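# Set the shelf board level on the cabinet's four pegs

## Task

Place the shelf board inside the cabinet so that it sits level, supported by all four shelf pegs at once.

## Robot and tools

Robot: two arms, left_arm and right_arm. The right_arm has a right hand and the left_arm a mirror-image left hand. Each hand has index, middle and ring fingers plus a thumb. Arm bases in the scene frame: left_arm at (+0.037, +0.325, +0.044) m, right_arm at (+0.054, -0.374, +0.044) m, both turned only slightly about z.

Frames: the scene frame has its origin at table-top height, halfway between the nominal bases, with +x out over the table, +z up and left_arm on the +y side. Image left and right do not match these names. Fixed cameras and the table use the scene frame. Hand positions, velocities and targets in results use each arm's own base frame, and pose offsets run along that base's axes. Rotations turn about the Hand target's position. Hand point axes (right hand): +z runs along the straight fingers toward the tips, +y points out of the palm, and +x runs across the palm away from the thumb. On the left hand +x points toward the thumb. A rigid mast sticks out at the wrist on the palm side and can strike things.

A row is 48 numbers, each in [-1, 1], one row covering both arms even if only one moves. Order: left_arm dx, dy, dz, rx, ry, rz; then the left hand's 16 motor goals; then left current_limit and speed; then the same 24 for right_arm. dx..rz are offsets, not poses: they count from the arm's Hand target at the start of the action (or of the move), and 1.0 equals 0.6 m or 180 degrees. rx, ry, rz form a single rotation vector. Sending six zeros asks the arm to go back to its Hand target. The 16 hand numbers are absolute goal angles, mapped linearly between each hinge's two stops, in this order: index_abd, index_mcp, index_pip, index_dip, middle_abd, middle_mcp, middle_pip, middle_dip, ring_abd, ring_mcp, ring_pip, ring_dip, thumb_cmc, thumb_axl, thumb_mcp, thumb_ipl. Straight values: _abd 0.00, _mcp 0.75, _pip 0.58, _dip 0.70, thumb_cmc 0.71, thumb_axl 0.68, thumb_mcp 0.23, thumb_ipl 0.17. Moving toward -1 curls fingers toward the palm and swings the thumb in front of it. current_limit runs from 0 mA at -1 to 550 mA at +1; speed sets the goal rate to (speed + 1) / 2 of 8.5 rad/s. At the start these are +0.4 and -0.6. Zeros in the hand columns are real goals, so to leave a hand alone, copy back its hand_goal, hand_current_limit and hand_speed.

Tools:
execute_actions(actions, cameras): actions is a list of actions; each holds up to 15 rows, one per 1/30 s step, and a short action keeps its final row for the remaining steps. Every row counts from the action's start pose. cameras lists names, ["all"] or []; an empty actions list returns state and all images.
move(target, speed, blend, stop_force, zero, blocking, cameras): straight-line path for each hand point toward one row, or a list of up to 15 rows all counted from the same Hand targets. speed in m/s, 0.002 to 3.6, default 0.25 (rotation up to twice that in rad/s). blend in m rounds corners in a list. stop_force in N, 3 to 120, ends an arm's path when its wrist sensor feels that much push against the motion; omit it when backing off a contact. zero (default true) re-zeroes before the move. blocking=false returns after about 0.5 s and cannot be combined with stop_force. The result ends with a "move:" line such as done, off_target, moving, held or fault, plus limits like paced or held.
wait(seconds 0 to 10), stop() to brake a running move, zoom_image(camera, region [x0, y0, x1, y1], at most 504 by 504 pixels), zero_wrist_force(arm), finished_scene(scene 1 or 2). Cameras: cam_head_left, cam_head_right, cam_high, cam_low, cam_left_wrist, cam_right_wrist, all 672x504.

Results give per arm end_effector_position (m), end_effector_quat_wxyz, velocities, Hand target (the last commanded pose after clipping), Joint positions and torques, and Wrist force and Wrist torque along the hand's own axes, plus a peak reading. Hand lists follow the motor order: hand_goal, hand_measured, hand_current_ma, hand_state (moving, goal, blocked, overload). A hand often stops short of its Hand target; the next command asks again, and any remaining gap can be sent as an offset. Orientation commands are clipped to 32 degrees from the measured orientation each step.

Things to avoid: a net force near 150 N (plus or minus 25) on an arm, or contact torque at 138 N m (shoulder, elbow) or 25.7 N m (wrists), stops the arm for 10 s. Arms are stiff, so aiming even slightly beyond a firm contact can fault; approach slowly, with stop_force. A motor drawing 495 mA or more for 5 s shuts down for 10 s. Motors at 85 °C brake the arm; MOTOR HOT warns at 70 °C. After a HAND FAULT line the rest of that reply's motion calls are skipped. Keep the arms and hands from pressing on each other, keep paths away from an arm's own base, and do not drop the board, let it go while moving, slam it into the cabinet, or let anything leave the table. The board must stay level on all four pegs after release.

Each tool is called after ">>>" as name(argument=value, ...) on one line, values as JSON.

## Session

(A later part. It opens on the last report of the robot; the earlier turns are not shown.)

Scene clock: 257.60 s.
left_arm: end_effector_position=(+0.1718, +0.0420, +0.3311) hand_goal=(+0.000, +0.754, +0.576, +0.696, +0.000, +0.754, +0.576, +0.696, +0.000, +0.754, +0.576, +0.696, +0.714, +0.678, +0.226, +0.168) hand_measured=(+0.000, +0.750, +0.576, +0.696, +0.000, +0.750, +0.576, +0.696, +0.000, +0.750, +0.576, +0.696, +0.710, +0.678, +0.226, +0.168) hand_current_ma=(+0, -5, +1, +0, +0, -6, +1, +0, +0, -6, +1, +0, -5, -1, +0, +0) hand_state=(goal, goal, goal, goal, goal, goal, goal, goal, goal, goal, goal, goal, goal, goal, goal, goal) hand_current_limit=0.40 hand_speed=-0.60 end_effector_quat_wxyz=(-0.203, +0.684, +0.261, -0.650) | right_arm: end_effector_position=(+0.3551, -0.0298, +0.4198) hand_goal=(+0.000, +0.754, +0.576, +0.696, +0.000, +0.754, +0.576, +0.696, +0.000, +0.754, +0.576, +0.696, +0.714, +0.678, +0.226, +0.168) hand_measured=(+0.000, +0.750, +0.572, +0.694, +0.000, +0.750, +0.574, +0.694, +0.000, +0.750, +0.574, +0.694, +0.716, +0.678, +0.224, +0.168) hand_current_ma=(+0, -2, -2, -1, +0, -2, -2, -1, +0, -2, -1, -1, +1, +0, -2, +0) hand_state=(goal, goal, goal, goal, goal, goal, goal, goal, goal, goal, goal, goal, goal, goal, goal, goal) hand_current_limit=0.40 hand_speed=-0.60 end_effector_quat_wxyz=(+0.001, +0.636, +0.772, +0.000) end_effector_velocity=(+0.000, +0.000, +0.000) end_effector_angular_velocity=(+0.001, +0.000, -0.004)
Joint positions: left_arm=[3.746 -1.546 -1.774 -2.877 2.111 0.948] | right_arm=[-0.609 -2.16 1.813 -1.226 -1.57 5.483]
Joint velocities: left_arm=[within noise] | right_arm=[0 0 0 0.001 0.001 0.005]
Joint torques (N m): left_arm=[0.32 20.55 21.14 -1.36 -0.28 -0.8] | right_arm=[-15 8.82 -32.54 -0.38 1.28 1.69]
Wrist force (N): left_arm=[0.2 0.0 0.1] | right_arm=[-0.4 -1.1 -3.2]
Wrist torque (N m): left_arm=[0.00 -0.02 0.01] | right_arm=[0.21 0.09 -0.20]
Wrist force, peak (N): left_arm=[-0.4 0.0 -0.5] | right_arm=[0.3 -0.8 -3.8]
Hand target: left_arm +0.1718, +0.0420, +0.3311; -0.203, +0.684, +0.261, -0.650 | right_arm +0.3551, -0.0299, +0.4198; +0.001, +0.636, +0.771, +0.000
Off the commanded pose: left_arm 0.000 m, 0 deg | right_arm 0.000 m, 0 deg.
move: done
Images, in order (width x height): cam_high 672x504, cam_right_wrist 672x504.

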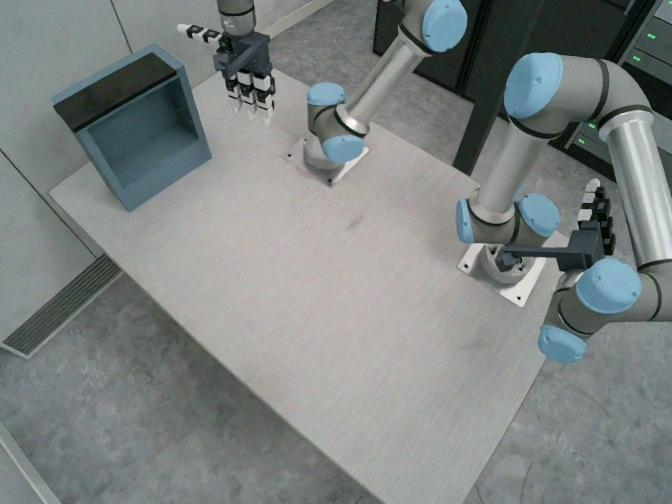

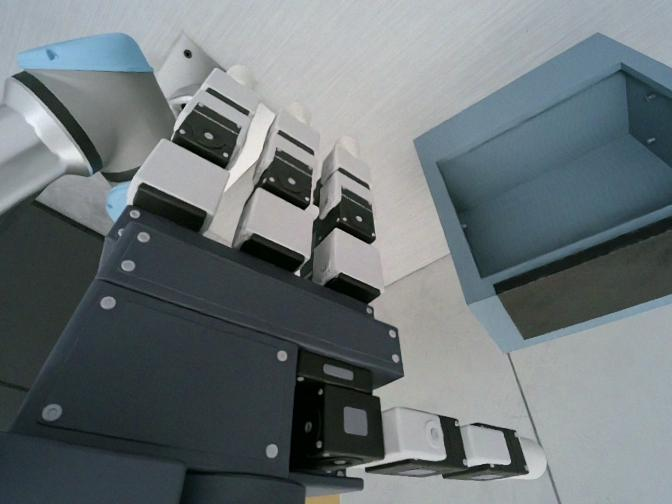

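>>> move(target=[0,0,0,0,0,0,0,0.754,0.576,0.696,0,0.754,0.576,0.696,0,0.754,0.576,0.696,0.714,0.678,0.226,0.168,0.4,-0.6,0.166667,0,0,0,0,0,0,0.754,0.576,0.696,0,0.754,0.576,0.696,0,0.754,0.576,0.696,0.714,0.678,0.226,0.168,0.4,-0.6], speed=0.3, cameras=["cam_right_wrist"])

>>> zoom_image(camera="cam_right_wrist", region=[350, 20, 672, 261])

>>> move(target=[0,0,0,0,0,0,0,0.754,0.576,0.696,0,0.754,0.576,0.696,0,0.754,0.576,0.696,0.714,0.678,0.226,0.168,0.4,-0.6,-0.166667,0.13333,0,0,0,0,0,0.754,0.576,0.696,0,0.754,0.576,0.696,0,0.754,0.576,0.696,0.714,0.678,0.226,0.168,0.4,-0.6], speed=0.3, cameras=["cam_right_wrist"])

>>> zoom_image(camera="cam_right_wrist", region=[350, 20, 672, 261])

>>> move(target=[0,0,0,0,0,0,0,0.754,0.576,0.696,0,0.754,0.576,0.696,0,0.754,0.576,0.696,0.714,0.678,0.226,0.168,0.4,-0.6,0,-0.13333,-0.13333,0,0,0,0,0.754,0.576,0.696,0,0.754,0.576,0.696,0,0.754,0.576,0.696,0.714,0.678,0.226,0.168,0.4,-0.6], speed=0.3, cameras=["cam_right_wrist"])

>>> zoom_image(camera="cam_right_wrist", region=[350, 20, 672, 261])

Scene clock: 301.10 s.
left_arm: end_effector_position=(+0.1718, +0.0420, +0.3311) hand_goal=(+0.000, +0.754, +0.576, +0.696, +0.000, +0.754, +0.576, +0.696, +0.000, +0.754, +0.576, +0.696, +0.714, +0.678, +0.226, +0.168) hand_measured=(+0.000, +0.750, +0.576, +0.696, +0.000, +0.750, +0.576, +0.696, +0.000, +0.750, +0.576, +0.696, +0.710, +0.678, +0.226, +0.168) hand_current_ma=(+0, -5, +1, +0, +0, -6, +1, +0, +0, -6, +1, +0, -5, -1, +0, +0) hand_state=(goal, goal, goal, goal, goal, goal, goal, goal, goal, goal, goal, goal, goal, goal, goal, goal) hand_current_limit=0.40 hand_speed=-0.60 end_effector_quat_wxyz=(-0.203, +0.684, +0.261, -0.650) | right_arm: end_effector_position=(+0.4551, -0.0298, +0.4198) hand_goal=(+0.000, +0.754, +0.576, +0.696, +0.000, +0.754, +0.576, +0.696, +0.000, +0.754, +0.576, +0.696, +0.714, +0.678, +0.226, +0.168) hand_measured=(+0.000, +0.752, +0.574, +0.694, +0.000, +0.752, +0.574, +0.694, +0.000, +0.752, +0.574, +0.694, +0.714, +0.678, +0.224, +0.168) hand_current_ma=(+0, -1, -2, -1, +0, -1, -1, -1, +0, -1, -1, -1, +0, +0, -2, +0) hand_state=(goal, goal, goal, goal, goal, goal, goal, goal, goal, goal, goal, goal, goal, goal, goal, goal) hand_current_limit=0.40 hand_speed=-0.60 end_effector_quat_wxyz=(+0.001, +0.636, +0.771, +0.000)
Joint positions: left_arm=[3.746 -1.546 -1.774 -2.877 2.111 0.948] | right_arm=[-0.435 -1.906 1.687 -1.353 -1.57 5.656]
Joint torques (N m): left_arm=[0.04 20.73 20.64 -1.5 -0.39 -0.71] | right_arm=[-11.3 -2.58 -18.11 -1.89 -0.23 -1.14]
Wrist force (N): left_arm=[0.1 0.0 0.0] | right_arm=[-0.3 -0.7 -3.2]
Wrist torque (N m): left_arm=[0.00 -0.01 -0.01] | right_arm=[0.24 0.10 -0.15]
Wrist force, peak (N): left_arm=[-0.6 0.2 -0.2] | right_arm=[-0.2 -3.1 -3.0]
Hand target: left_arm +0.1718, +0.0420, +0.3311; -0.203, +0.684, +0.261, -0.650 | right_arm +0.4551, -0.0299, +0.4198; +0.001, +0.636, +0.771, +0.000
Off the commanded pose: left_arm 0.000 m, 0 deg | right_arm 0.000 m, 0 deg.
move: done
Images, in order (width x height): cam_right_wrist 672x504.

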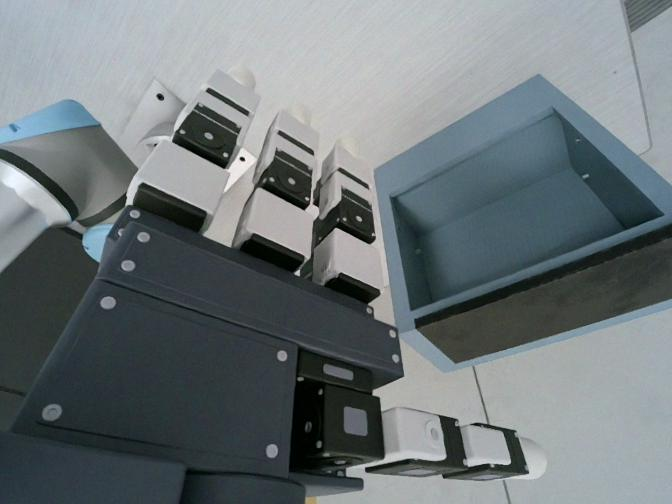

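Scaled by 1.565 from the camera's 672x504 image, which has a finer 960x720 frame.

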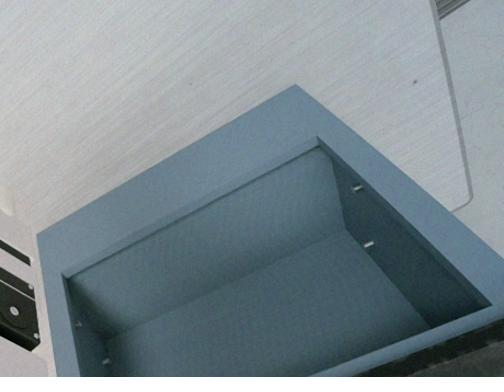

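Scene clock: 302.03 s.
left_arm: end_effector_position=(+0.1718, +0.0420, +0.3311) hand_goal=(+0.000, +0.754, +0.576, +0.696, +0.000, +0.754, +0.576, +0.696, +0.000, +0.754, +0.576, +0.696, +0.714, +0.678, +0.226, +0.168) hand_measured=(+0.000, +0.750, +0.576, +0.696, +0.000, +0.750, +0.576, +0.696, +0.000, +0.750, +0.576, +0.696, +0.710, +0.678, +0.226, +0.168) hand_current_ma=(+0, -5, +1, +0, +0, -6, +1, +0, +0, -6, +1, +0, -5, -1, +0, +0) hand_state=(goal, goal, goal, goal, goal, goal, goal, goal, goal, goal, goal, goal, goal, goal, goal, goal) hand_current_limit=0.40 hand_speed=-0.60 end_effector_quat_wxyz=(-0.203, +0.684, +0.261, -0.650) | right_arm: end_effector_position=(+0.3552, +0.0501, +0.4197) hand_goal=(+0.000, +0.754, +0.576, +0.696, +0.000, +0.754, +0.576, +0.696, +0.000, +0.754, +0.576, +0.696, +0.714, +0.678, +0.226, +0.168) hand_measured=(+0.000, +0.752, +0.574, +0.694, +0.000, +0.752, +0.574, +0.694, +0.000, +0.752, +0.574, +0.694, +0.714, +0.678, +0.224, +0.168) hand_current_ma=(+0, -1, -2, -1, +0, -1, -1, -1, +0, -1, -1, -1, +0, +0, -2, +0) hand_state=(goal, goal, goal, goal, goal, goal, goal, goal, goal, goal, goal, goal, goal, goal, goal, goal) hand_current_limit=0.40 hand_speed=-0.60 end_effector_quat_wxyz=(+0.001, +0.636, +0.771, +0.000)
Joint positions: left_arm=[3.746 -1.546 -1.774 -2.877 2.111 0.948] | right_arm=[-0.303 -2.147 1.809 -1.234 -1.57 5.789]
Joint torques (N m): left_arm=[0.79 20.63 21.37 -1.5 -0.33 -0.63] | right_arm=[-9.95 -6.06 -31.46 -3.32 -2.05 -1.25]
Wrist force (N): left_arm=[-0.1 0.4 -0.2] | right_arm=[0.1 -0.3 -3.3]
Wrist torque (N m): left_arm=[0.07 0.00 -0.02] | right_arm=[0.29 0.05 -0.12]
Wrist force, peak (N): left_arm=[-0.3 0.2 -0.4] | right_arm=[1.6 -2.3 -3.3]
Hand target: left_arm +0.1718, +0.0420, +0.3311; -0.203, +0.684, +0.261, -0.650 | right_arm +0.3551, +0.0501, +0.4198; +0.001, +0.636, +0.771, +0.000
Off the commanded pose: left_arm 0.000 m, 0 deg | right_arm 0.000 m, 0 deg.
move: done
Images, in order (width x height): cam_right_wrist 672x504.

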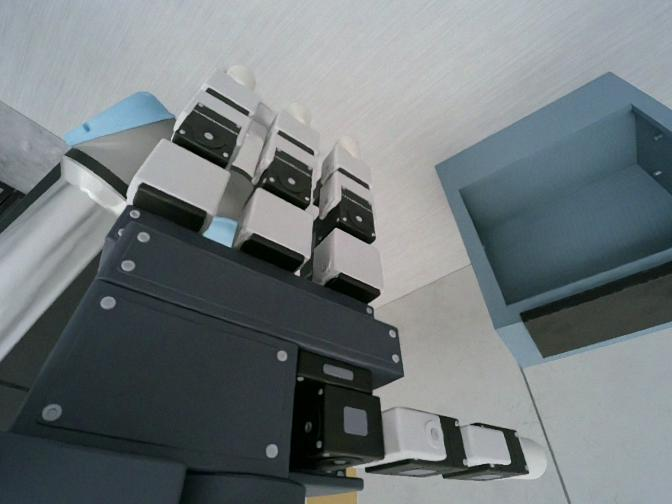

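Scaled by 1.565 from the camera's 672x504 image, which has a finer 960x720 frame.

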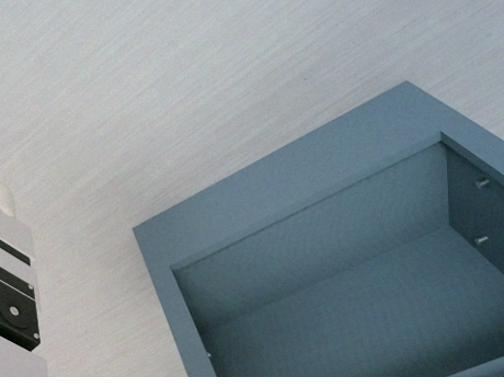

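Scene clock: 302.93 s.
left_arm: end_effector_position=(+0.1718, +0.0420, +0.3311) hand_goal=(+0.000, +0.754, +0.576, +0.696, +0.000, +0.754, +0.576, +0.696, +0.000, +0.754, +0.576, +0.696, +0.714, +0.678, +0.226, +0.168) hand_measured=(+0.000, +0.750, +0.576, +0.696, +0.000, +0.750, +0.576, +0.696, +0.000, +0.750, +0.576, +0.696, +0.710, +0.678, +0.226, +0.168) hand_current_ma=(+0, -5, +1, +0, +0, -6, +1, +0, +0, -6, +1, +0, -5, -1, +0, +0) hand_state=(goal, goal, goal, goal, goal, goal, goal, goal, goal, goal, goal, goal, goal, goal, goal, goal) hand_current_limit=0.40 hand_speed=-0.60 end_effector_quat_wxyz=(-0.203, +0.684, +0.261, -0.650) | right_arm: end_effector_position=(+0.3551, -0.0298, +0.3399) hand_goal=(+0.000, +0.754, +0.576, +0.696, +0.000, +0.754, +0.576, +0.696, +0.000, +0.754, +0.576, +0.696, +0.714, +0.678, +0.226, +0.168) hand_measured=(+0.000, +0.752, +0.574, +0.694, +0.000, +0.752, +0.574, +0.694, +0.000, +0.752, +0.574, +0.694, +0.714, +0.678, +0.224, +0.168) hand_current_ma=(+0, -1, -2, -1, +0, -1, -1, -1, +0, -1, -1, -1, +0, +0, -2, +0) hand_state=(goal, goal, goal, goal, goal, goal, goal, goal, goal, goal, goal, goal, goal, goal, goal, goal) hand_current_limit=0.40 hand_speed=-0.60 end_effector_quat_wxyz=(+0.001, +0.636, +0.771, +0.001)
Joint positions: left_arm=[3.746 -1.546 -1.774 -2.877 2.111 0.948] | right_arm=[-0.609 -2.211 2.042 -1.404 -1.57 5.483]
Joint torques (N m): left_arm=[0.4 20.81 20.86 -1.59 -0.34 -0.78] | right_arm=[-9.38 9.28 -18.16 -2.65 -1.89 -1.33]
Wrist force (N): left_arm=[-0.1 0.2 -0.1] | right_arm=[-0.6 -0.8 -2.9]
Wrist torque (N m): left_arm=[0.04 0.01 -0.01] | right_arm=[0.20 0.10 -0.29]
Wrist force, peak (N): left_arm=[-0.4 0.2 -0.3] | right_arm=[1.6 -0.4 -4.9]
Hand target: left_arm +0.1718, +0.0420, +0.3311; -0.203, +0.684, +0.261, -0.650 | right_arm +0.3551, -0.0299, +0.3398; +0.001, +0.636, +0.771, +0.000
Off the commanded pose: left_arm 0.000 m, 0 deg | right_arm 0.000 m, 0 deg.
move: done
Images, in order (width x height): cam_right_wrist 672x504.

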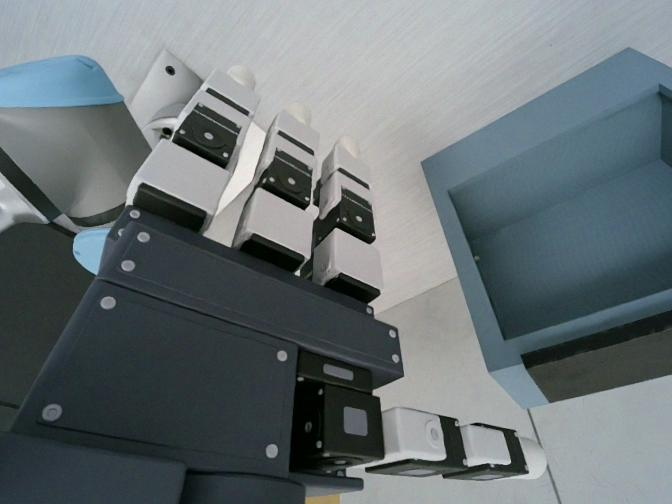

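Scaled by 1.565 from the camera's 672x504 image, which has a finer 960x720 frame.

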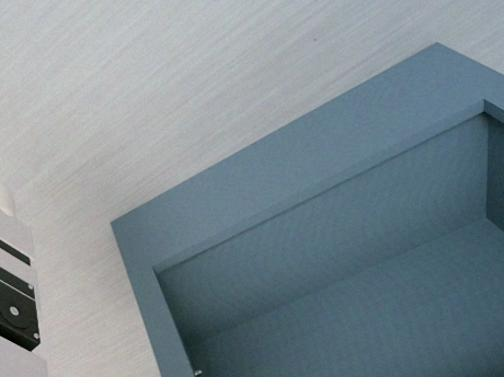

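>>> move(target=[0,0,0,0,0,0,0,0.754,0.576,0.696,0,0.754,0.576,0.696,0,0.754,0.576,0.696,0.714,0.678,0.226,0.168,0.4,-0.6,0.3085,0.05,0.13333,0,0,0,0,0.754,0.576,0.696,0,0.754,0.576,0.696,0,0.754,0.576,0.696,0.714,0.678,0.226,0.168,0.4,-0.6], speed=0.3, cameras=["cam_right_wrist"])

>>> zoom_image(camera="cam_right_wrist", region=[380, 180, 672, 399])

>>> zoom_image(camera="cam_right_wrist", region=[350, 40, 672, 281])

Scene clock: 413.07 s.
left_arm: end_effector_position=(+0.1718, +0.0420, +0.3311) hand_goal=(+0.000, +0.754, +0.576, +0.696, +0.000, +0.754, +0.576, +0.696, +0.000, +0.754, +0.576, +0.696, +0.714, +0.678, +0.226, +0.168) hand_measured=(+0.000, +0.750, +0.576, +0.696, +0.000, +0.750, +0.576, +0.696, +0.000, +0.750, +0.576, +0.696, +0.710, +0.678, +0.226, +0.168) hand_current_ma=(+0, -5, +1, +0, +0, -6, +1, +0, +0, -6, +1, +0, -5, -1, +0, +0) hand_state=(goal, goal, goal, goal, goal, goal, goal, goal, goal, goal, goal, goal, goal, goal, goal, goal) hand_current_limit=0.40 hand_speed=-0.60 end_effector_quat_wxyz=(-0.203, +0.684, +0.261, -0.650) | right_arm: end_effector_position=(+0.5401, +0.0002, +0.4197) hand_goal=(+0.000, +0.754, +0.576, +0.696, +0.000, +0.754, +0.576, +0.696, +0.000, +0.754, +0.576, +0.696, +0.714, +0.678, +0.226, +0.168) hand_measured=(+0.000, +0.752, +0.574, +0.694, +0.000, +0.752, +0.574, +0.694, +0.000, +0.752, +0.574, +0.694, +0.714, +0.678, +0.224, +0.168) hand_current_ma=(+0, -1, -2, -1, +0, -1, -1, -1, +0, -1, -1, -1, +0, +0, -2, +0) hand_state=(goal, goal, goal, goal, goal, goal, goal, goal, goal, goal, goal, goal, goal, goal, goal, goal) hand_current_limit=0.40 hand_speed=-0.60 end_effector_quat_wxyz=(+0.001, +0.636, +0.771, +0.000)
Joint positions: left_arm=[3.746 -1.546 -1.774 -2.877 2.111 0.948] | right_arm=[-0.285 -1.699 1.533 -1.406 -1.571 5.807]
Joint torques (N m): left_arm=[0.83 21.06 21.18 -1.44 -0.39 -0.9] | right_arm=[-14.27 -10.09 -32.87 -4.21 0.29 -1.28]
Wrist force (N): left_arm=[-0.1 0.1 -0.4] | right_arm=[-0.1 0.0 -3.5]
Wrist torque (N m): left_arm=[0.04 0.00 -0.01] | right_arm=[0.35 0.04 -0.06]
Wrist force, peak (N): left_arm=[-0.5 0.2 -0.4] | right_arm=[-0.2 2.8 -4.4]
Hand target: left_arm +0.1718, +0.0420, +0.3311; -0.203, +0.684, +0.261, -0.650 | right_arm +0.5402, +0.0001, +0.4198; +0.001, +0.636, +0.771, +0.000
Off the commanded pose: left_arm 0.000 m, 0 deg | right_arm 0.000 m, 0 deg.
move: done
Images, in order (width x height): cam_right_wrist 672x504.

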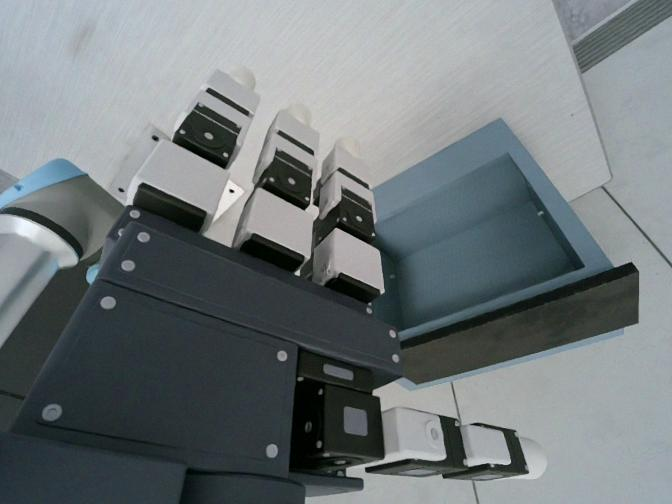

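Scaled by 1.726 from the camera's 672x504 image, which has a finer 960x720 frame.

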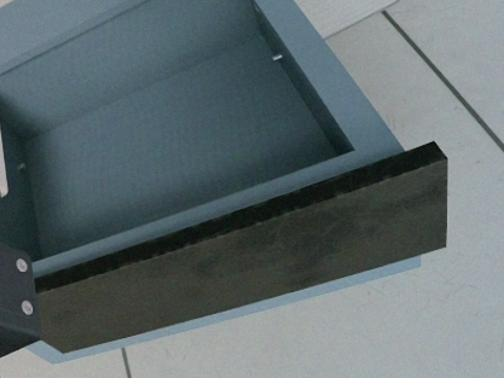

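Scaled by 1.565 from the camera's 672x504 image, which has a finer 960x720 frame.

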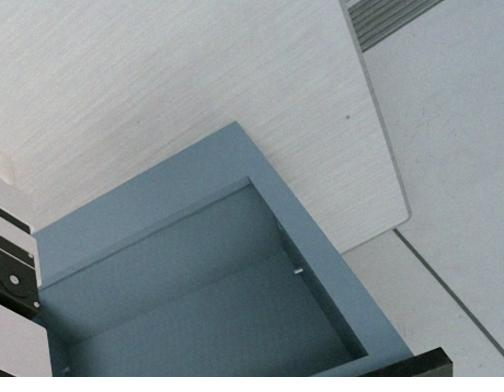

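>>> move(target=[0,0,0,0,0,0,0,0.754,0.576,0.696,0,0.754,0.576,0.696,0,0.754,0.576,0.696,0.714,0.678,0.226,0.168,0.4,-0.6,-0.1203,-0.2,-0.3497,-0.133,0.0375,0,0,0.754,0.576,0.696,0,0.754,0.576,0.696,0,0.754,0.576,0.696,0.714,0.678,0.226,0.168,0.4,-0.6], speed=0.25, cameras=["cam_right_wrist"])

>>> zoom_image(camera="cam_right_wrist", region=[370, 0, 672, 226])

>>> zoom_image(camera="cam_right_wrist", region=[370, 180, 672, 406])

Scene clock: 469.83 s.
left_arm: end_effector_position=(+0.1718, +0.0420, +0.3311) hand_goal=(+0.000, +0.754, +0.576, +0.696, +0.000, +0.754, +0.576, +0.696, +0.000, +0.754, +0.576, +0.696, +0.714, +0.678, +0.226, +0.168) hand_measured=(+0.000, +0.750, +0.576, +0.696, +0.000, +0.750, +0.576, +0.696, +0.000, +0.750, +0.576, +0.696, +0.710, +0.678, +0.226, +0.168) hand_current_ma=(+0, -5, +1, +0, +0, -6, +1, +0, +0, -6, +1, +0, -5, -1, +0, +0) hand_state=(goal, goal, goal, goal, goal, goal, goal, goal, goal, goal, goal, goal, goal, goal, goal, goal) hand_current_limit=0.40 hand_speed=-0.60 end_effector_quat_wxyz=(-0.203, +0.684, +0.261, -0.650) | right_arm: end_effector_position=(+0.4681, -0.1199, +0.2100) hand_goal=(+0.000, +0.754, +0.576, +0.696, +0.000, +0.754, +0.576, +0.696, +0.000, +0.754, +0.576, +0.696, +0.714, +0.678, +0.226, +0.168) hand_measured=(+0.000, +0.752, +0.574, +0.694, +0.000, +0.752, +0.574, +0.694, +0.000, +0.752, +0.574, +0.694, +0.714, +0.678, +0.224, +0.168) hand_current_ma=(+0, -1, -2, -1, +0, -1, -1, -1, +0, -1, -1, -1, +0, +0, -2, +0) hand_state=(goal, goal, goal, goal, goal, goal, goal, goal, goal, goal, goal, goal, goal, goal, goal, goal) hand_current_limit=0.40 hand_speed=-0.60 end_effector_quat_wxyz=(+0.087, +0.621, +0.753, -0.197)
Joint positions: left_arm=[3.746 -1.546 -1.774 -2.877 2.111 0.948] | right_arm=[-0.381 -1.743 2.165 -2.043 -2.002 5.699]
Joint torques (N m): left_arm=[0.44 20.91 21.31 -1.52 -0.46 -0.78] | right_arm=[13.2 -22.42 -15.29 -4.17 -2.31 1.94]
Wrist force (N): left_arm=[-0.1 0.1 -0.2] | right_arm=[-0.6 -0.1 -2.2]
Wrist torque (N m): left_arm=[0.03 -0.01 -0.01] | right_arm=[0.31 0.02 -0.10]
Wrist force, peak (N): left_arm=[-0.5 0.3 -0.3] | right_arm=[0.5 0.8 -5.1]
Hand target: left_arm +0.1718, +0.0420, +0.3311; -0.203, +0.684, +0.261, -0.650 | right_arm +0.4681, -0.1199, +0.2100; +0.088, +0.621, +0.753, -0.197
Off the commanded pose: left_arm 0.000 m, 0 deg | right_arm 0.000 m, 0 deg.
move: done
Images, in order (width x height): cam_right_wrist 672x504.

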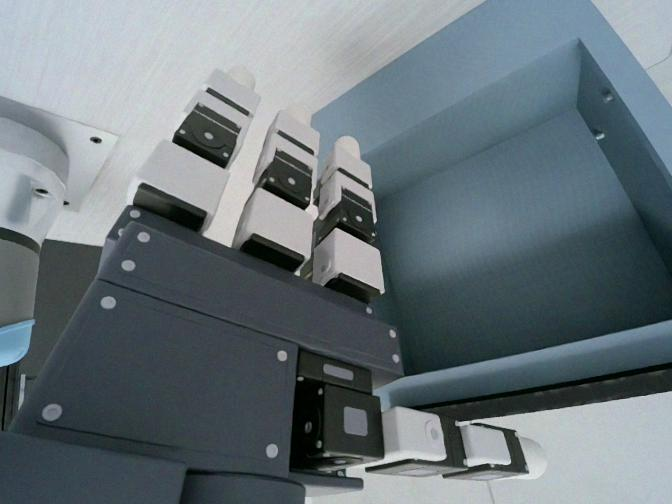

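Scaled by 1.669 from the camera's 672x504 image, which has a finer 960x720 frame.

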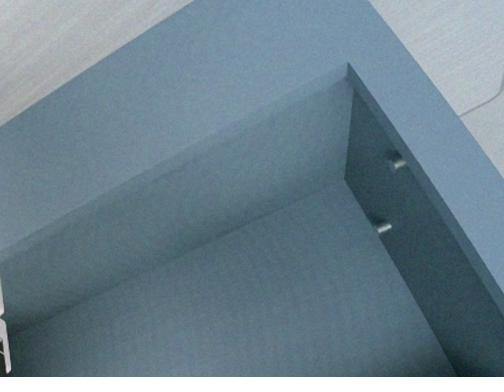

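Scaled by 1.669 from the camera's 672x504 image, which has a finer 960x720 frame.

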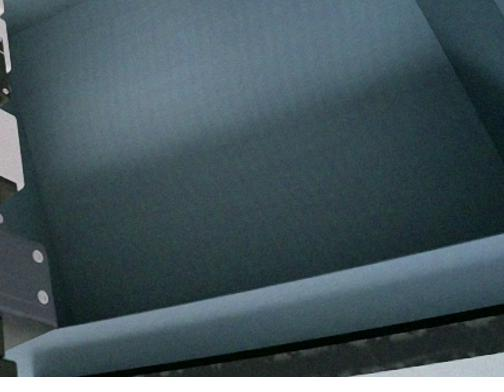

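>>> zoom_image(camera="cam_right_wrist", region=[520, 10, 672, 124])

>>> zoom_image(camera="cam_right_wrist", region=[600, 100, 672, 154])

Scaled by 3.316 from the camera's 672x504 image, which has a finer 960x720 frame.

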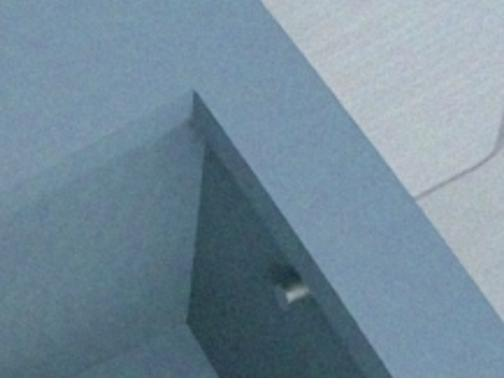

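Scaled by 7.000 from the camera's 672x504 image, which has a finer 960x720 frame.

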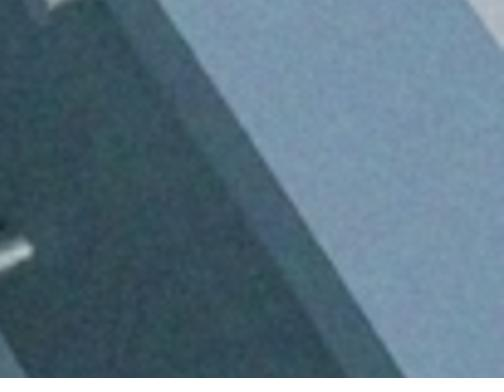

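>>> move(target=[0,0,0,0,0,0,0,0.754,0.576,0.696,0,0.754,0.576,0.696,0,0.754,0.576,0.696,0.714,0.678,0.226,0.168,0.4,-0.6,-0.08,0.1665,0.35,0.133,-0.0375,0,0,0.754,0.576,0.696,0,0.754,0.576,0.696,0,0.754,0.576,0.696,0.714,0.678,0.226,0.168,0.4,-0.6], speed=0.3)

>>> move(target=[[0,0,0,0,0,0,0,0.754,0.576,0.696,0,0.754,0.576,0.696,0,0.754,0.576,0.696,0.714,0.678,0.226,0.168,0.4,-0.6,0,0,0,0,0,0.444,0,0.754,0.576,0.696,0,0.754,0.576,0.696,0,0.754,0.576,0.696,0.714,0.678,0.226,0.168,0.4,-0.6],[0,0,0,0,0,0,0,0.754,0.576,0.696,0,0.754,0.576,0.696,0,0.754,0.576,0.696,0.714,0.678,0.226,0.168,0.4,-0.6,0,0,0,0,0,0.889,0,0.754,0.576,0.696,0,0.754,0.576,0.696,0,0.754,0.576,0.696,0.714,0.678,0.226,0.168,0.4,-0.6]], speed=0.4, blend=0.02, cameras=["cam_right_wrist","cam_high"])

Scene clock: 561.90 s.
left_arm: end_effector_position=(+0.1718, +0.0420, +0.3311) hand_goal=(+0.000, +0.754, +0.576, +0.696, +0.000, +0.754, +0.576, +0.696, +0.000, +0.754, +0.576, +0.696, +0.714, +0.678, +0.226, +0.168) hand_measured=(+0.000, +0.750, +0.576, +0.696, +0.000, +0.750, +0.576, +0.696, +0.000, +0.750, +0.576, +0.696, +0.710, +0.678, +0.226, +0.168) hand_current_ma=(+0, -5, +1, +0, +0, -6, +1, +0, +0, -6, +1, +0, -5, -1, +0, +0) hand_state=(goal, goal, goal, goal, goal, goal, goal, goal, goal, goal, goal, goal, goal, goal, goal, goal) hand_current_limit=0.40 hand_speed=-0.60 end_effector_quat_wxyz=(-0.203, +0.684, +0.261, -0.650) | right_arm: end_effector_position=(+0.4201, -0.0201, +0.4199) hand_goal=(+0.000, +0.754, +0.576, +0.696, +0.000, +0.754, +0.576, +0.696, +0.000, +0.754, +0.576, +0.696, +0.714, +0.678, +0.226, +0.168) hand_measured=(+0.000, +0.752, +0.574, +0.694, +0.000, +0.752, +0.574, +0.694, +0.000, +0.752, +0.574, +0.694, +0.714, +0.678, +0.224, +0.168) hand_current_ma=(+0, -1, -2, -1, +0, -1, -1, -1, +0, -1, -1, -1, +0, +0, -2, +0) hand_state=(goal, goal, goal, goal, goal, goal, goal, goal, goal, goal, goal, goal, goal, goal, goal, goal) hand_current_limit=0.40 hand_speed=-0.60 end_effector_quat_wxyz=(+0.001, +0.636, +0.771, +0.000)
Joint positions: left_arm=[3.746 -1.546 -1.774 -2.877 2.111 0.948] | right_arm=[-0.455 -1.995 1.739 -1.317 -1.57 5.637]
Joint torques (N m): left_arm=[0.35 20.52 21.18 -1.46 -0.49 -1.04] | right_arm=[12.68 -8.48 -29.98 -0.48 1.1 1.99]
Wrist force (N): left_arm=[-0.1 0.2 -0.3] | right_arm=[-0.5 -0.8 -3.1]
Wrist torque (N m): left_arm=[0.06 0.00 -0.01] | right_arm=[0.19 0.09 -0.20]
Wrist force, peak (N): left_arm=[-0.5 0.3 0.1] | right_arm=[0.5 -0.8 -5.2]
Hand target: left_arm +0.1718, +0.0420, +0.3311; -0.203, +0.684, +0.261, -0.650 | right_arm +0.4201, -0.0200, +0.4200; +0.001, +0.636, +0.771, +0.000
Off the commanded pose: left_arm 0.000 m, 0 deg | right_arm 0.000 m, 0 deg.
move: done

Scene clock: 565.93 s.
left_arm: end_effector_position=(+0.1718, +0.0420, +0.3311) hand_goal=(+0.000, +0.754, +0.576, +0.696, +0.000, +0.754, +0.576, +0.696, +0.000, +0.754, +0.576, +0.696, +0.714, +0.678, +0.226, +0.168) hand_measured=(+0.000, +0.750, +0.576, +0.696, +0.000, +0.750, +0.576, +0.696, +0.000, +0.750, +0.576, +0.696, +0.710, +0.678, +0.226, +0.168) hand_current_ma=(+0, -5, +1, +0, +0, -6, +1, +0, +0, -6, +1, +0, -5, -1, +0, +0) hand_state=(goal, goal, goal, goal, goal, goal, goal, goal, goal, goal, goal, goal, goal, goal, goal, goal) hand_current_limit=0.40 hand_speed=-0.60 end_effector_quat_wxyz=(-0.203, +0.684, +0.261, -0.650) | right_arm: end_effector_position=(+0.4201, -0.0199, +0.4200) hand_goal=(+0.000, +0.754, +0.576, +0.696, +0.000, +0.754, +0.576, +0.696, +0.000, +0.754, +0.576, +0.696, +0.714, +0.678, +0.226, +0.168) hand_measured=(+0.000, +0.752, +0.574, +0.694, +0.000, +0.752, +0.574, +0.694, +0.000, +0.752, +0.574, +0.694, +0.714, +0.678, +0.224, +0.168) hand_current_ma=(+0, -1, -2, -1, +0, -1, -1, -1, +0, -1, -1, -1, +0, +0, -2, +0) hand_state=(goal, goal, goal, goal, goal, goal, goal, goal, goal, goal, goal, goal, goal, goal, goal, goal) hand_current_limit=0.40 hand_speed=-0.60 end_effector_quat_wxyz=(+0.000, -0.649, +0.761, +0.001)
Joint positions: left_arm=[3.746 -1.546 -1.774 -2.877 2.111 0.948] | right_arm=[-0.379 -1.573 1.414 -1.41 -1.571 2.92]
Joint torques (N m): left_arm=[0.81 21.2 21.61 -1.5 -0.45 -1.06] | right_arm=[-14.64 -31.26 -12.29 -0.16 1.58 -0.81]
Wrist force (N): left_arm=[0.0 -0.2 -0.1] | right_arm=[-0.1 0.1 -3.0]
Wrist torque (N m): left_arm=[-0.02 -0.01 0.00] | right_arm=[0.29 0.02 -0.19]
Wrist force, peak (N): left_arm=[-0.4 0.5 -0.1] | right_arm=[-0.4 -0.2 -3.5]
Hand target: left_arm +0.1718, +0.0420, +0.3311; -0.203, +0.684, +0.261, -0.650 | right_arm +0.4201, -0.0200, +0.4200; +0.000, -0.649, +0.761, +0.001
Off the commanded pose: left_arm 0.000 m, 0 deg | right_arm 0.000 m, 0 deg.
move: done
Images, in order (width x height): cam_high 672x504, cam_right_wrist 672x504.

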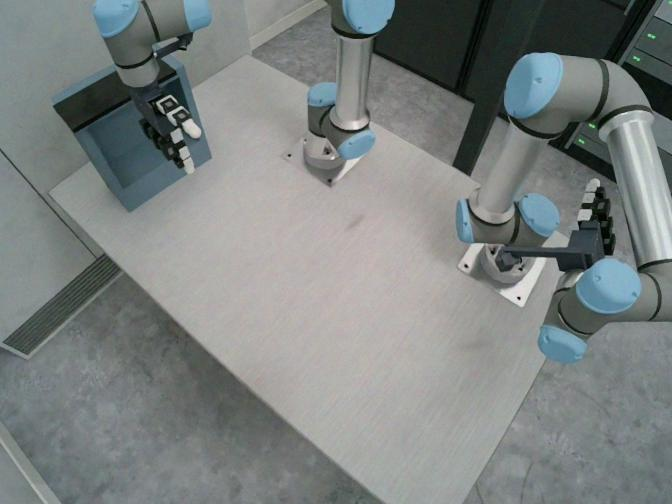

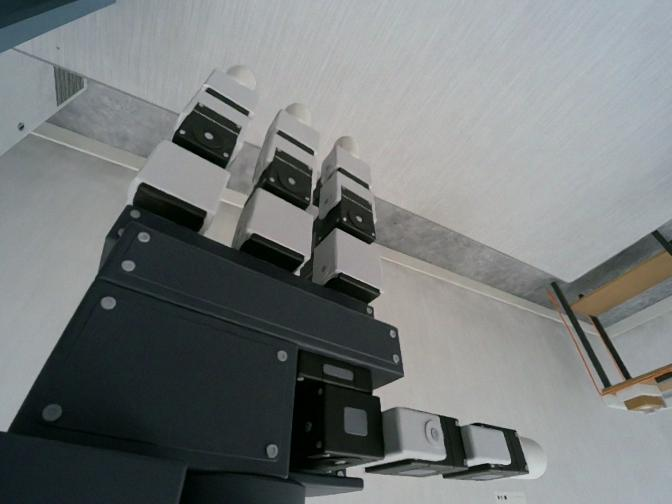

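>>> move(target=[0,0,0,0,0,0,0,0.754,0.576,0.696,0,0.754,0.576,0.696,0,0.754,0.576,0.696,0.714,0.678,0.226,0.168,0.4,-0.6,0.0643,-0.2588,-0.0833,-0.1083,0.1494,0.4874,0,0.712,-0.328,-0.246,0,0.712,-0.328,-0.246,0,0.712,-0.328,-0.246,-0.571,0.678,0,-0.092,0.4,-0.6], speed=0.25, cameras=["all"])

Scene clock: 590.90 s.
left_arm: end_effector_position=(+0.1718, +0.0420, +0.3311) hand_goal=(+0.000, +0.754, +0.576, +0.696, +0.000, +0.754, +0.576, +0.696, +0.000, +0.754, +0.576, +0.696, +0.714, +0.678, +0.226, +0.168) hand_measured=(+0.000, +0.750, +0.576, +0.696, +0.000, +0.750, +0.576, +0.696, +0.000, +0.750, +0.576, +0.696, +0.710, +0.678, +0.226, +0.168) hand_current_ma=(+0, -5, +1, +0, +0, -6, +1, +0, +0, -6, +1, +0, -5, -1, +0, +0) hand_state=(goal, goal, goal, goal, goal, goal, goal, goal, goal, goal, goal, goal, goal, goal, goal, goal) hand_current_limit=0.40 hand_speed=-0.60 end_effector_quat_wxyz=(-0.203, +0.684, +0.261, -0.650) | right_arm: end_effector_position=(+0.4585, -0.1753, +0.3700) hand_goal=(+0.000, +0.712, -0.328, -0.246, +0.000, +0.712, -0.328, -0.246, +0.000, +0.712, -0.328, -0.246, -0.570, +0.678, +0.000, -0.092) hand_measured=(+0.000, +0.714, -0.320, -0.242, +0.000, +0.716, -0.322, -0.244, +0.000, +0.714, -0.322, -0.242, -0.568, +0.678, -0.002, -0.090) hand_current_ma=(+0, +1, +7, +2, +0, +2, +5, +1, +0, +1, +5, +2, +1, +0, -1, +1) hand_state=(goal, goal, goal, goal, goal, goal, goal, goal, goal, goal, goal, goal, goal, goal, goal, goal) hand_current_limit=0.40 hand_speed=-0.60 end_effector_quat_wxyz=(+0.259, +0.963, -0.076, -0.021)
Joint positions: left_arm=[3.746 -1.546 -1.774 -2.877 2.111 0.948] | right_arm=[-0.25 -1.554 1.724 -1.793 -2.093 1.466]
Joint torques (N m): left_arm=[0.18 20.92 22.16 -1.48 -0.5 -1.2] | right_arm=[9.33 -16.07 -32.27 -1.43 0.4 -1.24]
Wrist force (N): left_arm=[0.0 0.1 0.1] | right_arm=[-0.3 0.4 -2.5]
Wrist torque (N m): left_arm=[0.01 -0.01 -0.01] | right_arm=[0.25 0.08 -0.28]
Wrist force, peak (N): left_arm=[-0.6 0.2 -0.2] | right_arm=[0.3 0.6 -3.5]
Hand target: left_arm +0.1718, +0.0420, +0.3311; -0.203, +0.684, +0.261, -0.650 | right_arm +0.4586, -0.1753, +0.3700; +0.259, +0.963, -0.076, -0.021
Off the commanded pose: left_arm 0.000 m, 0 deg | right_arm 0.000 m, 0 deg.
move: done

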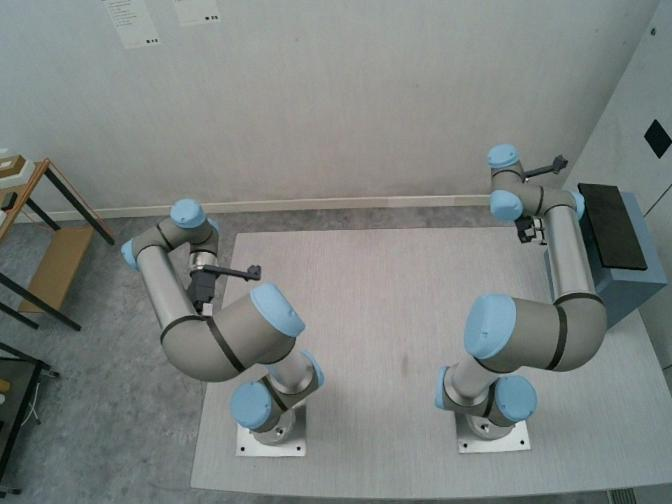

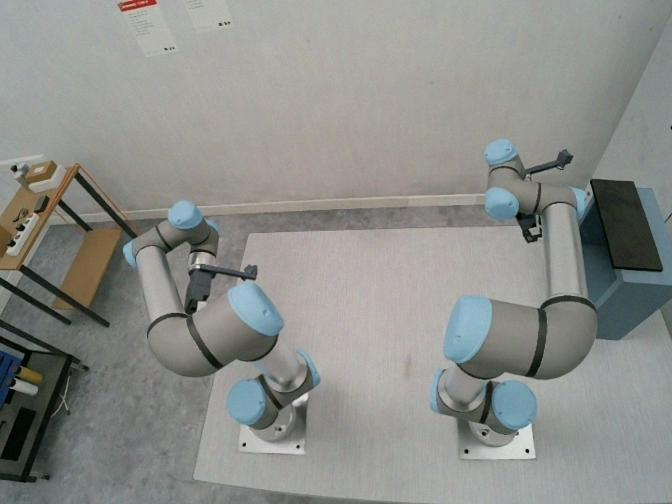

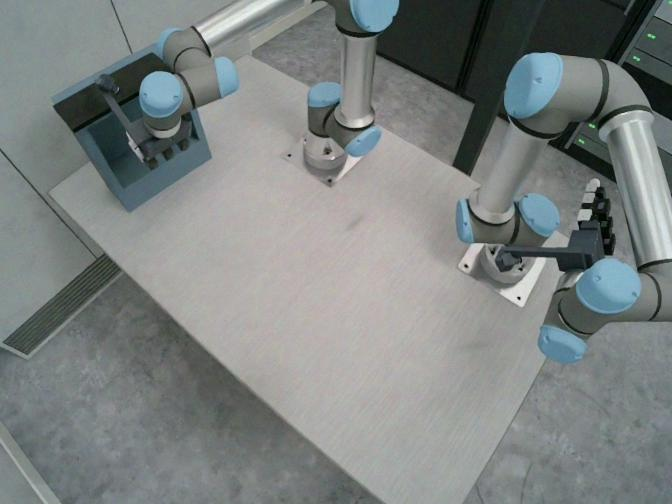

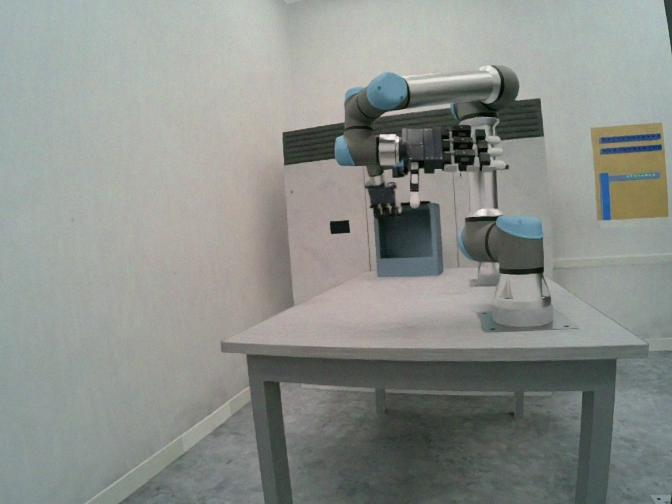

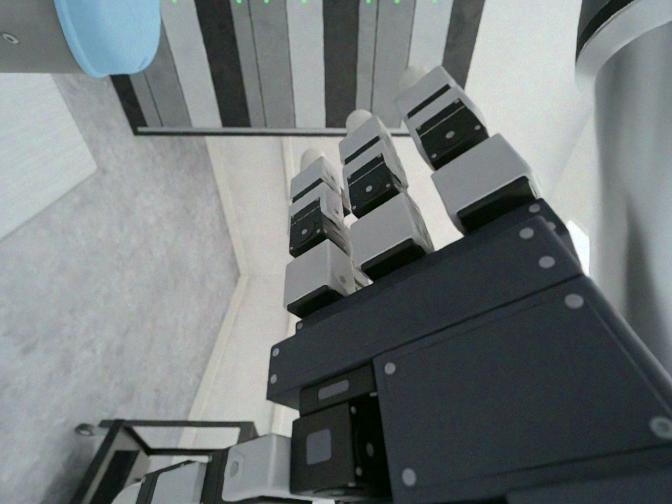

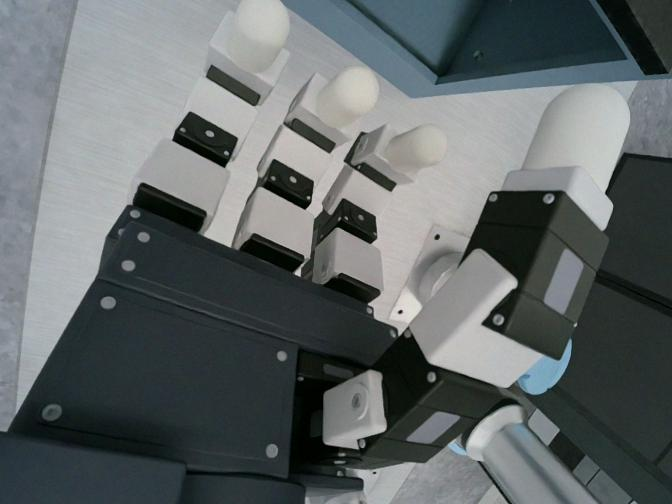

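>>> move(target=[0,0,0,0,0,0,0,0.754,0.576,0.696,0,0.754,0.576,0.696,0,0.754,0.576,0.696,0.714,0.678,0.226,0.168,0.4,-0.6,-0.0305,-0.1918,-0.055,0,0,0,0,0.712,-0.328,-0.246,0,0.712,-0.328,-0.246,0,0.712,-0.328,-0.246,-0.571,0.678,0,-0.092,0.4,-0.6], speed=0.1, stop_force=6, cameras=["cam_high","cam_low","cam_right_wrist","cam_head_left"])

>>> zoom_image(camera="cam_high", region=[30, 20, 240, 230])

>>> zoom_image(camera="cam_low", region=[340, 160, 480, 300])

Scene clock: 602.47 s.
left_arm: end_effector_position=(+0.1718, +0.0420, +0.3311) hand_goal=(+0.000, +0.754, +0.576, +0.696, +0.000, +0.754, +0.576, +0.696, +0.000, +0.754, +0.576, +0.696, +0.714, +0.678, +0.226, +0.168) hand_measured=(+0.000, +0.750, +0.576, +0.696, +0.000, +0.750, +0.576, +0.696, +0.000, +0.750, +0.576, +0.696, +0.710, +0.678, +0.226, +0.168) hand_current_ma=(+0, -5, +1, +0, +0, -6, +1, +0, +0, -6, +1, +0, -5, -1, +0, +0) hand_state=(goal, goal, goal, goal, goal, goal, goal, goal, goal, goal, goal, goal, goal, goal, goal, goal) hand_current_limit=0.40 hand_speed=-0.60 end_effector_quat_wxyz=(-0.203, +0.684, +0.261, -0.650) | right_arm: end_effector_position=(+0.4403, -0.2903, +0.3370) hand_goal=(+0.000, +0.712, -0.328, -0.246, +0.000, +0.712, -0.328, -0.246, +0.000, +0.712, -0.328, -0.246, -0.570, +0.678, +0.000, -0.092) hand_measured=(+0.000, +0.714, -0.320, -0.242, +0.000, +0.716, -0.322, -0.244, +0.000, +0.714, -0.322, -0.242, -0.568, +0.678, -0.002, -0.090) hand_current_ma=(+0, +2, +7, +2, +0, +2, +5, +1, +0, +2, +5, +2, +1, +0, -1, +1) hand_state=(goal, goal, goal, goal, goal, goal, goal, goal, goal, goal, goal, goal, goal, goal, goal, goal) hand_current_limit=0.40 hand_speed=-0.60 end_effector_quat_wxyz=(+0.259, +0.963, -0.076, -0.021)
Joint positions: left_arm=[3.746 -1.546 -1.774 -2.877 2.111 0.948] | right_arm=[-0.483 -1.542 1.832 -2.043 -2.066 1.2]
Joint torques (N m): left_arm=[0.22 20.8 22.06 -1.48 -0.66 -1.2] | right_arm=[12.96 -31.96 -33.28 -2.87 -2.99 -1.38]
Wrist force (N): left_arm=[0.1 0.0 0.0] | right_arm=[-0.2 -0.5 -2.3]
Wrist torque (N m): left_arm=[0.00 -0.02 0.00] | right_arm=[0.17 0.05 -0.30]
Wrist force, peak (N): left_arm=[-0.5 0.2 -0.3] | right_arm=[-0.2 -0.4 -3.1]
Hand target: left_arm +0.1718, +0.0420, +0.3311; -0.203, +0.684, +0.261, -0.650 | right_arm +0.4403, -0.2904, +0.3370; +0.259, +0.963, -0.076, -0.021
Off the commanded pose: left_arm 0.000 m, 0 deg | right_arm 0.000 m, 0 deg.
move: done
Images, in order (width x height): cam_head_left 672x504, cam_high 672x504, cam_low 672x504, cam_right_wrist 672x504.

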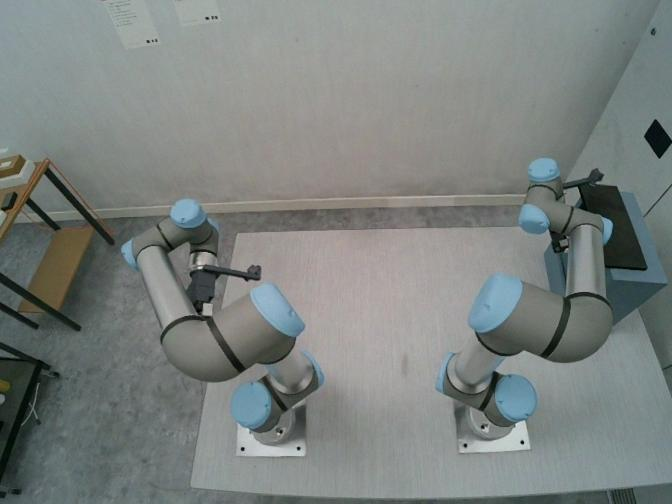

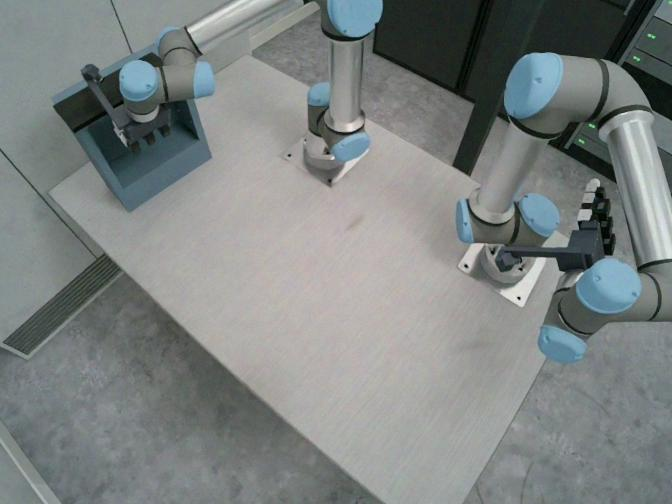

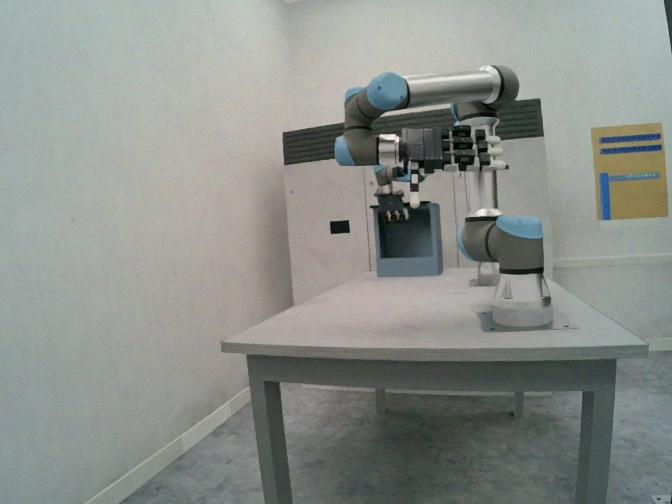

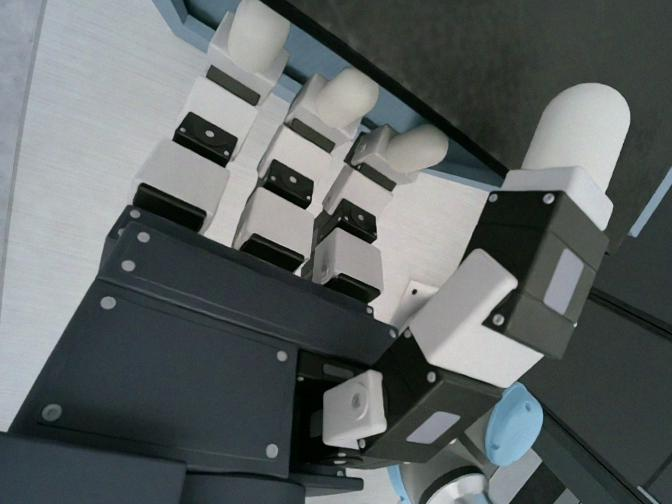

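Scaled by 2.400 from the camera's 672x504 image, which has a finer 960x720 frame.

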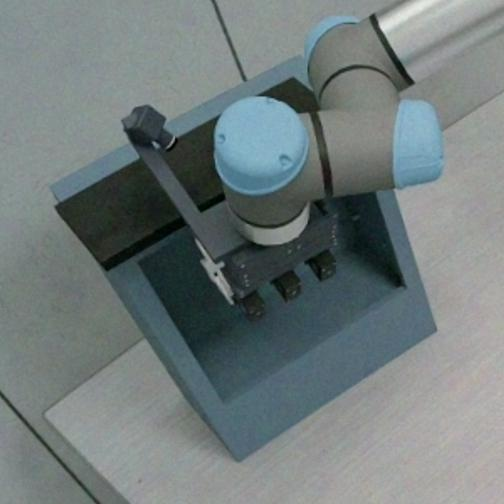

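Scaled by 3.600 from the camera's 672x504 image, which has a finer 960x720 frame.

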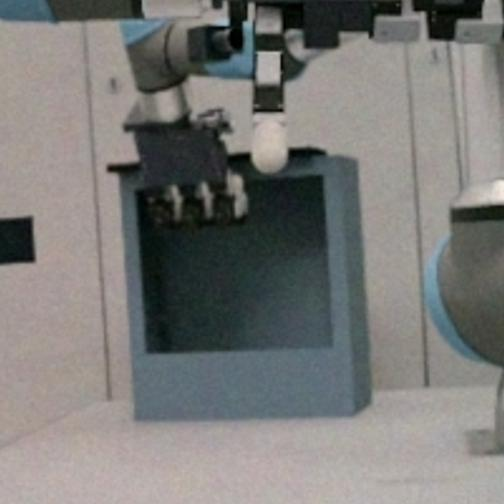

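>>> zoom_image(camera="cam_right_wrist", region=[180, 0, 672, 252])

>>> zoom_image(camera="cam_right_wrist", region=[420, 120, 560, 225])

Scaled by 1.024 from the camera's 672x504 image, which has a finer 960x720 frame.

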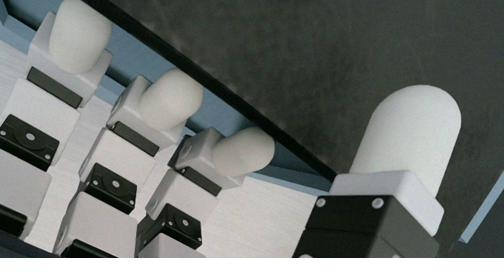

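Scaled by 3.600 from the camera's 672x504 image, which has a finer 960x720 frame.

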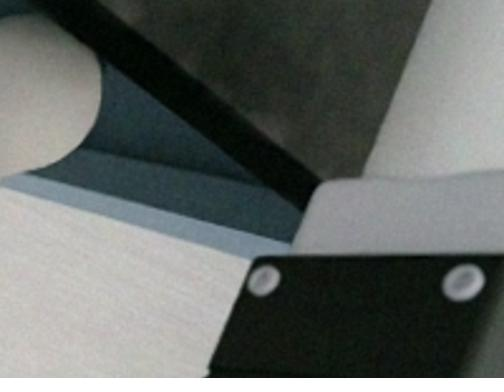

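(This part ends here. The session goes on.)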